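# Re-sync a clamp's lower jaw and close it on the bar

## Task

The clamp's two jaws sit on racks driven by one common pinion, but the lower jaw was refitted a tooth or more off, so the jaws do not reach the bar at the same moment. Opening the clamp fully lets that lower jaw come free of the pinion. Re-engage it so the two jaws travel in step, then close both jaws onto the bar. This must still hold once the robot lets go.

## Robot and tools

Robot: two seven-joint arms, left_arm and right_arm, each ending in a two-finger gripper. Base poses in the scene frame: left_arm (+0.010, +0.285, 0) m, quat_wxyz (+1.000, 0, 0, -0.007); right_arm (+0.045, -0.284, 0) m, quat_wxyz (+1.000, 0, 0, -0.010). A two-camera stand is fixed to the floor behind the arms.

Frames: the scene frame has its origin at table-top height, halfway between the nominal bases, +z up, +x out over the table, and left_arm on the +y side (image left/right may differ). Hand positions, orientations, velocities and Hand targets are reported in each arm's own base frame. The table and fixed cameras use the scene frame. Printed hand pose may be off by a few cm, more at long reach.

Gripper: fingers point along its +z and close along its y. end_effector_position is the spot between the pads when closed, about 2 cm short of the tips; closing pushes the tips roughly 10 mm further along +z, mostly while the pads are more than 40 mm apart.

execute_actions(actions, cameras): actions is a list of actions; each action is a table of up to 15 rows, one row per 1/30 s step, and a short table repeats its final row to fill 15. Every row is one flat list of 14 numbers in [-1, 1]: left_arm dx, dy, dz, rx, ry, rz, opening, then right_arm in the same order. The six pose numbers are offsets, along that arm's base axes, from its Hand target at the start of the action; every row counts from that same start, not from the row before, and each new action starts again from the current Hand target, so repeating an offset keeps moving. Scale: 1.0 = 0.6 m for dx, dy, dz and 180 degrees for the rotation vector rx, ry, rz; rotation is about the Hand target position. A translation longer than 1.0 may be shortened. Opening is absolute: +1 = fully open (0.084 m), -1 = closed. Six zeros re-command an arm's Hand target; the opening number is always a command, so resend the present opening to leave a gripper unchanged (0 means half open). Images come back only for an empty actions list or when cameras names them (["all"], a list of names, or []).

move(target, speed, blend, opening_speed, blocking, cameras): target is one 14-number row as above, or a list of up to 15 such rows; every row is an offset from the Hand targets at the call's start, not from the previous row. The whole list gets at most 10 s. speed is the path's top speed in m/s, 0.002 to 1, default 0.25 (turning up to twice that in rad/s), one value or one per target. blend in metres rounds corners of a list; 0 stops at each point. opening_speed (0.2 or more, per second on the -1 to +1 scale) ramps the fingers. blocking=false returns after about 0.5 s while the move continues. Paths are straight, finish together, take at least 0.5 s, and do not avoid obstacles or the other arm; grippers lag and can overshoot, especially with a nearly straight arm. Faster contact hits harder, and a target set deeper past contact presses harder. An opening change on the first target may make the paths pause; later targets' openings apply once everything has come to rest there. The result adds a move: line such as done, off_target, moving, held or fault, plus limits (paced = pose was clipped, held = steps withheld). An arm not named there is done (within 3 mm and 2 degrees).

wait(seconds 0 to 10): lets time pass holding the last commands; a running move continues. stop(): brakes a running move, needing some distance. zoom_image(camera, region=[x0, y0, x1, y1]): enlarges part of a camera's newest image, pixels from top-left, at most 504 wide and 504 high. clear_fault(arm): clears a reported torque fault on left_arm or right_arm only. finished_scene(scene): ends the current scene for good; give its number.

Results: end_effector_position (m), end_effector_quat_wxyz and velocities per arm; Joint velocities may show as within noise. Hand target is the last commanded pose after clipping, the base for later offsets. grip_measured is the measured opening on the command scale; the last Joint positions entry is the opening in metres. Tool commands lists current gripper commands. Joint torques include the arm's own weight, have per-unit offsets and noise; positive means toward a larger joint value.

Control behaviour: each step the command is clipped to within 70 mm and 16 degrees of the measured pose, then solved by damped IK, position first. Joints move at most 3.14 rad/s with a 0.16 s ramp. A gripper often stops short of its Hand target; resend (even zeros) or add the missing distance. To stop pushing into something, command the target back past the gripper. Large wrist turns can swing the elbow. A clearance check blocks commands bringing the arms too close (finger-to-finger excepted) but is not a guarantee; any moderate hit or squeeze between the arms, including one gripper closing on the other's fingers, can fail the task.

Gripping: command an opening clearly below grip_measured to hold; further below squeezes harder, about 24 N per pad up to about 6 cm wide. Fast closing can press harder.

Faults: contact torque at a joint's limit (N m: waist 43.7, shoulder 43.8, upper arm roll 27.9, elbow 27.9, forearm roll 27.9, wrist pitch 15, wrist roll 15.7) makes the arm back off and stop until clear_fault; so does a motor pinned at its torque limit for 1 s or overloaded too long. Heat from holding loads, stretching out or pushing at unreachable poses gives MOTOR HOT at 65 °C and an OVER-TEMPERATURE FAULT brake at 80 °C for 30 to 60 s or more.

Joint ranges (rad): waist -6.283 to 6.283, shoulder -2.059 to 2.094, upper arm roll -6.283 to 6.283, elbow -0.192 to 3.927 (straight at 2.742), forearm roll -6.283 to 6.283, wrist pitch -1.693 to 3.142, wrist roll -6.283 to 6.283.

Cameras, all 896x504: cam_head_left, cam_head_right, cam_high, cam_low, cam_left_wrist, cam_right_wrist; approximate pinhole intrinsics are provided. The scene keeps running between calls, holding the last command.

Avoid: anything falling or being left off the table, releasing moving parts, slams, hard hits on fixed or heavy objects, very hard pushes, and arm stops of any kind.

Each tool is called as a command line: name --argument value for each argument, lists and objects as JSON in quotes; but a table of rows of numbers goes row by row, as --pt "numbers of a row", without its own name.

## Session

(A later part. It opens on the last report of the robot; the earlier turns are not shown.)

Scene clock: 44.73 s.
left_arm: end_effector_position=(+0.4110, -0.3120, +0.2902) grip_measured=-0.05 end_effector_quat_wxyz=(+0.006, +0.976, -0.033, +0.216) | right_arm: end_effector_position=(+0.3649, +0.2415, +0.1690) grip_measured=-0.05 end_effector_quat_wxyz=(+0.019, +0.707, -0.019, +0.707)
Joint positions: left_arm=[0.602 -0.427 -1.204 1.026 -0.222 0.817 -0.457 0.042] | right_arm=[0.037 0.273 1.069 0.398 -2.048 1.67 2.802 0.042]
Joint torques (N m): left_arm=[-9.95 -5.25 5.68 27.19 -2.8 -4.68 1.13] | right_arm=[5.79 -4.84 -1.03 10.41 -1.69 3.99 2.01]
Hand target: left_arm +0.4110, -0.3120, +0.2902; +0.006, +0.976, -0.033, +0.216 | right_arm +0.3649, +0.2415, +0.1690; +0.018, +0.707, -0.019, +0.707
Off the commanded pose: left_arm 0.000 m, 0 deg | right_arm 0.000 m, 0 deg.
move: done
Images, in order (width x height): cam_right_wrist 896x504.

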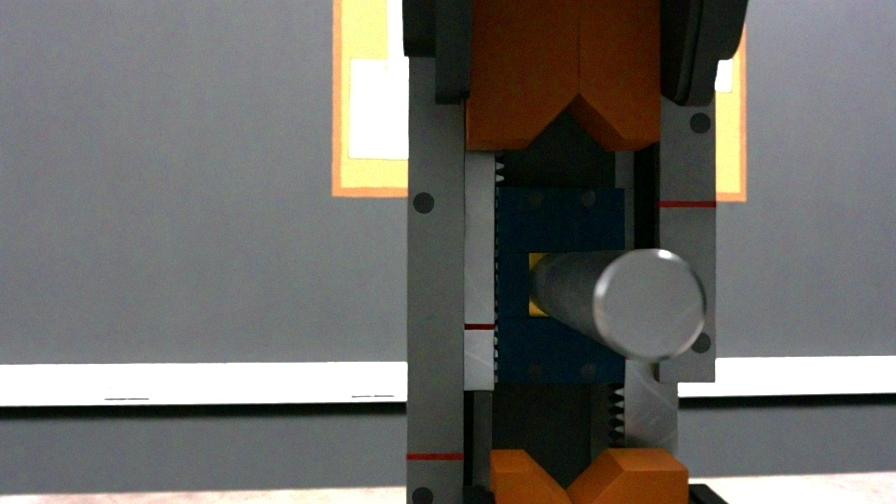

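move --target '[0,0,0.01047,0,0,0,-0.7, 0,0,0,0,0,0,-0.7]' --speed 0.03 --cameras '["cam_right_wrist"]'

zoom_image --camera "cam_right_wrist" --region '[400, 204, 750, 504]'

Scene clock: 46.17 s.
left_arm: end_effector_position=(+0.4110, -0.3120, +0.2965) grip_measured=-0.05 end_effector_quat_wxyz=(+0.006, +0.976, -0.033, +0.216) | right_arm: end_effector_position=(+0.3649, +0.2415, +0.1690) grip_measured=-0.05 end_effector_quat_wxyz=(+0.018, +0.707, -0.019, +0.707)
Joint positions: left_arm=[0.597 -0.429 -1.193 1.039 -0.222 0.835 -0.454 0.042] | right_arm=[0.037 0.273 1.069 0.398 -2.048 1.67 2.802 0.042]
Joint torques (N m): left_arm=[-9.88 -5.44 5.87 26.94 -3.01 -4.68 0.97] | right_arm=[5.78 -4.96 -0.91 10.58 -1.84 3.97 2]
Hand target: left_arm +0.4110, -0.3120, +0.2965; +0.006, +0.976, -0.033, +0.216 | right_arm +0.3649, +0.2415, +0.1690; +0.018, +0.707, -0.019, +0.707
Off the commanded pose: left_arm 0.000 m, 0 deg | right_arm 0.000 m, 0 deg.
move: done
Images, in order (width x height): cam_right_wrist 896x504.

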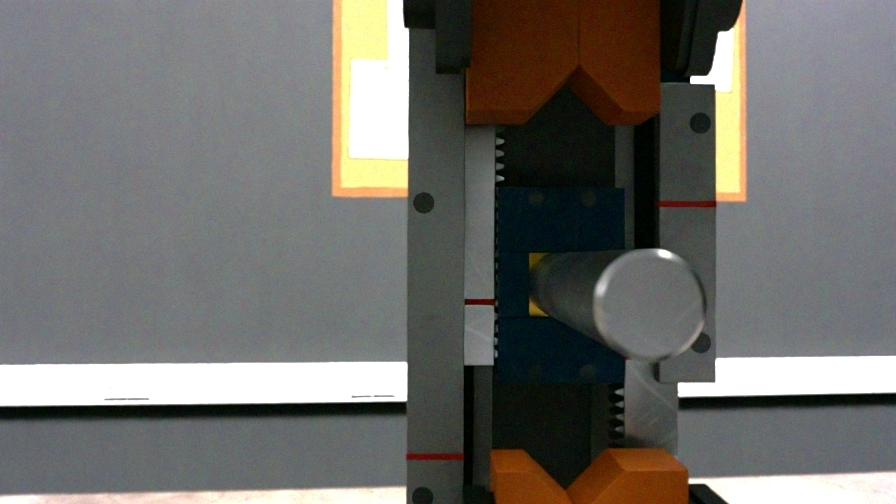

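Scaled by 1.440 from the camera's 896x504 image, which has a finer 1280x720 frame.

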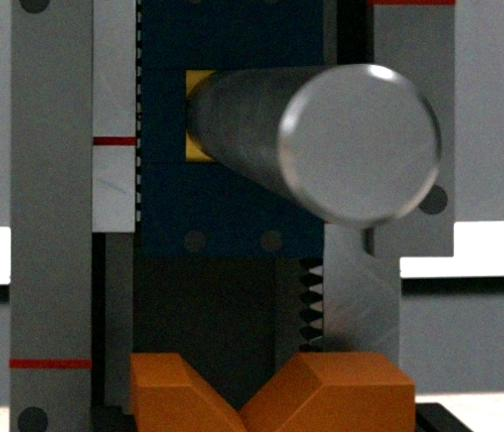

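move --target '[0,0,-0.00833,0,0,0,-0.7, 0,0,0.00833,0,0,0,-0.7]' --speed 0.012 --cameras '["cam_right_wrist"]'

move --pt "0 0 -0.05 0 0 0 -0.7 0 0 0.05 0 0 0 -0.7" --pt "0 0 -0.0555 0 0 0 -0.7 0 0 0.0555 0 0 0 -0.7" --speed '[0.04, 0.012]' --blend '[0.002, 0]' --cameras '["cam_right_wrist"]'

Scene clock: 47.60 s.
left_arm: end_effector_position=(+0.4109, -0.3120, +0.2915) grip_measured=-0.05 end_effector_quat_wxyz=(+0.006, +0.976, -0.033, +0.216) | right_arm: end_effector_position=(+0.3649, +0.2415, +0.1740) grip_measured=-0.05 end_effector_quat_wxyz=(+0.018, +0.707, -0.019, +0.707)
Joint positions: left_arm=[0.601 -0.427 -1.202 1.028 -0.222 0.821 -0.456 0.042] | right_arm=[0.022 0.237 1.086 0.396 -2.034 1.638 2.798 0.042]
Joint torques (N m): left_arm=[0.11 6.4 1.1 21.26 -1.86 -9.6 -0.61] | right_arm=[-7.64 -14.35 3.26 6.85 1.94 0.7 -1.96]
Hand target: left_arm +0.4110, -0.3120, +0.2915; +0.006, +0.976, -0.033, +0.216 | right_arm +0.3649, +0.2415, +0.1740; +0.018, +0.707, -0.019, +0.707
Off the commanded pose: left_arm 0.000 m, 0 deg | right_arm 0.000 m, 0 deg.
move: done
Images, in order (width x height): cam_right_wrist 896x504.

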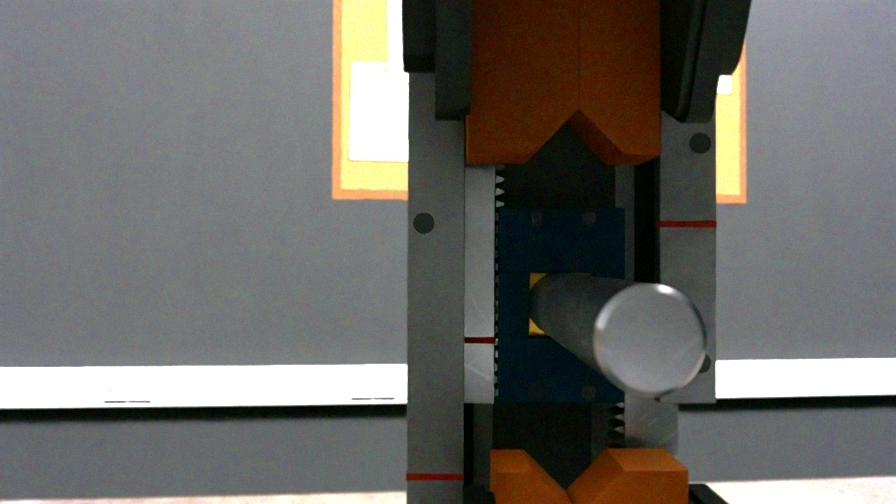

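Scene clock: 49.00 s.
left_arm: end_effector_position=(+0.4109, -0.3120, +0.2583) grip_measured=-0.05 end_effector_quat_wxyz=(+0.006, +0.976, -0.033, +0.216) | right_arm: end_effector_position=(+0.3649, +0.2415, +0.2073) grip_measured=-0.05 end_effector_quat_wxyz=(+0.019, +0.707, -0.019, +0.707)
Joint positions: left_arm=[0.642 -0.409 -1.274 0.96 -0.216 0.725 -0.478 0.042] | right_arm=[-0.035 -0.057 1.145 0.389 -1.93 1.367 2.777 0.042]
Joint torques (N m): left_arm=[1.69 12.02 -2.52 15.64 -0.18 -11.89 -0.6] | right_arm=[2.05 -12.08 -6.47 7.09 3.24 2.2 -2.03]
Hand target: left_arm +0.4110, -0.3120, +0.2582; +0.006, +0.976, -0.033, +0.216 | right_arm +0.3649, +0.2415, +0.2073; +0.018, +0.707, -0.019, +0.707
Off the commanded pose: left_arm 0.000 m, 0 deg | right_arm 0.000 m, 0 deg.
move: done; blend cut to 0.0016 m at target 1
Images, in order (width x height): cam_right_wrist 896x504.

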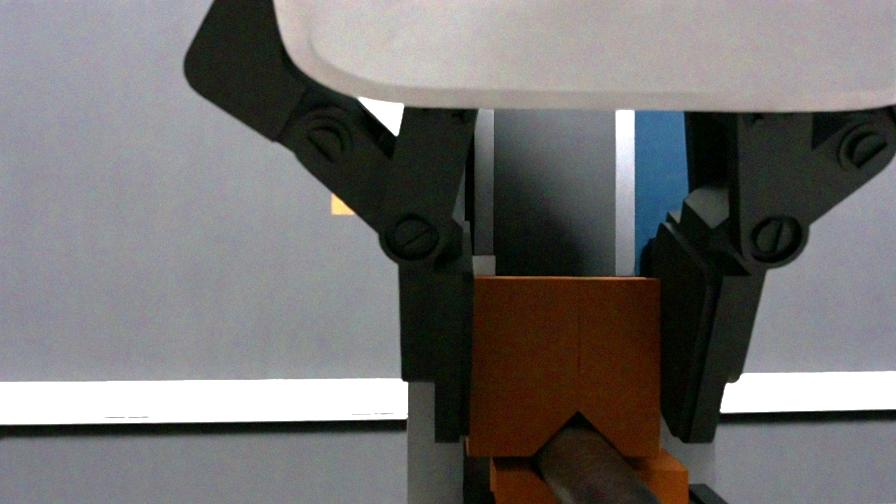

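move --target '[0,0,0,0,0,0,0.3, 0,0,0,0,0,0,-0.7]' --opening_speed 0.9

move --target '[-0.056,0.004,0.12,0,0,0,0.3, 0,0,0,0,0,0,0.3]' --speed 0.12 --opening_speed 1.5

move --target '[0,0,0,0,0,0,0.3, -0.09,0.0047,0,0,0,0,0.3]' --speed 0.12 --cameras '["cam_right_wrist"]'

zoom_image --camera "cam_right_wrist" --region '[400, 224, 680, 504]'

Scene clock: 51.07 s.
left_arm: end_effector_position=(+0.4110, -0.3120, +0.2582) grip_measured=+0.29 end_effector_quat_wxyz=(+0.006, +0.976, -0.032, +0.216) | right_arm: end_effector_position=(+0.3649, +0.2415, +0.2073) grip_measured=-0.05 end_effector_quat_wxyz=(+0.018, +0.707, -0.019, +0.707)
Joint positions: left_arm=[0.642 -0.409 -1.274 0.96 -0.216 0.725 -0.478 0.056] | right_arm=[-0.035 -0.057 1.145 0.389 -1.93 1.367 2.777 0.042]
Joint torques (N m): left_arm=[-4.32 -2.77 8.9 19.51 1.3 -0.86 -0.67] | right_arm=[2.17 -11.36 -5.54 7.97 3.03 4.2 -2.07]
Hand target: left_arm +0.4110, -0.3120, +0.2582; +0.006, +0.976, -0.033, +0.216 | right_arm +0.3649, +0.2415, +0.2073; +0.018, +0.707, -0.019, +0.707
Off the commanded pose: left_arm 0.000 m, 0 deg | right_arm 0.000 m, 0 deg.
move: done

Scene clock: 52.17 s.
left_arm: end_effector_position=(+0.3774, -0.3096, +0.3302) grip_measured=+0.29 end_effector_quat_wxyz=(+0.006, +0.976, -0.033, +0.216) | right_arm: end_effector_position=(+0.3649, +0.2414, +0.2074) grip_measured=+0.29 end_effector_quat_wxyz=(+0.019, +0.707, -0.019, +0.707)
Joint positions: left_arm=[0.45 -0.541 -1.036 1.042 -0.291 0.959 -0.418 0.056] | right_arm=[-0.034 -0.057 1.145 0.389 -1.93 1.367 2.777 0.056]
Joint torques (N m): left_arm=[-4.3 -4.17 10.1 19.46 -1.95 -0.96 0.67] | right_arm=[7.43 -6.03 1.23 11.19 -1.3 0.18 -1.92]
Hand target: left_arm +0.3774, -0.3096, +0.3302; +0.006, +0.976, -0.033, +0.216 | right_arm +0.3649, +0.2415, +0.2073; +0.018, +0.707, -0.019, +0.707
Off the commanded pose: left_arm 0.000 m, 0 deg | right_arm 0.000 m, 0 deg.
move: done

Scene clock: 53.17 s.
left_arm: end_effector_position=(+0.3774, -0.3096, +0.3302) grip_measured=+0.29 end_effector_quat_wxyz=(+0.006, +0.976, -0.033, +0.216) | right_arm: end_effector_position=(+0.3109, +0.2443, +0.2073) grip_measured=+0.29 end_effector_quat_wxyz=(+0.018, +0.707, -0.019, +0.707)
Joint positions: left_arm=[0.45 -0.541 -1.036 1.042 -0.291 0.959 -0.418 0.056] | right_arm=[0.108 -0.2 1.213 0.333 -1.69 1.321 2.773 0.056]
Joint torques (N m): left_arm=[-4.67 -4.62 10.2 19.53 -1.9 -1.07 0.71] | right_arm=[7.3 -8.84 -3.71 7.68 1.63 -0.09 -2.04]
Hand target: left_arm +0.3774, -0.3096, +0.3302; +0.006, +0.976, -0.033, +0.216 | right_arm +0.3109, +0.2443, +0.2073; +0.018, +0.707, -0.019, +0.707
Off the commanded pose: left_arm 0.000 m, 0 deg | right_arm 0.000 m, 0 deg.
move: done
Images, in order (width x height): cam_right_wrist 896x504.

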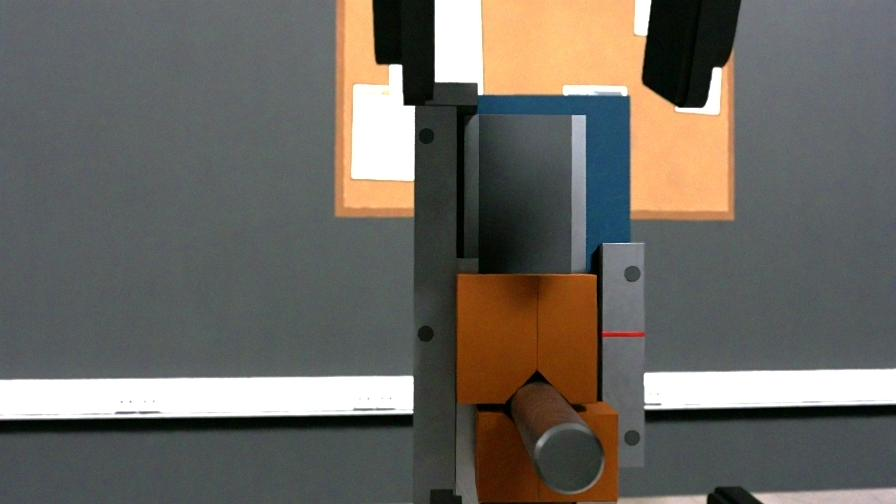

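Scaled by 1.800 from the camera's 896x504 image, which has a finer 1280x720 frame.

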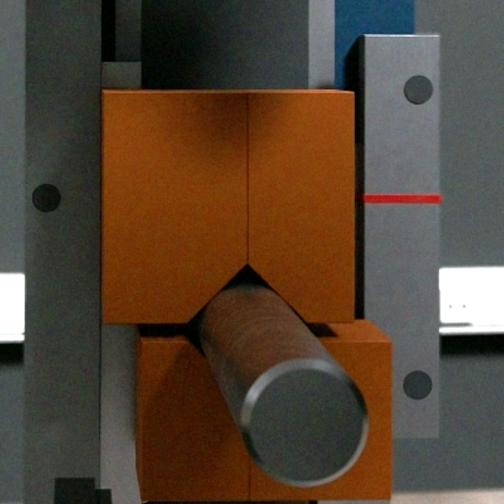

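finished_scene --scene 2

The scene is finished: the task was done.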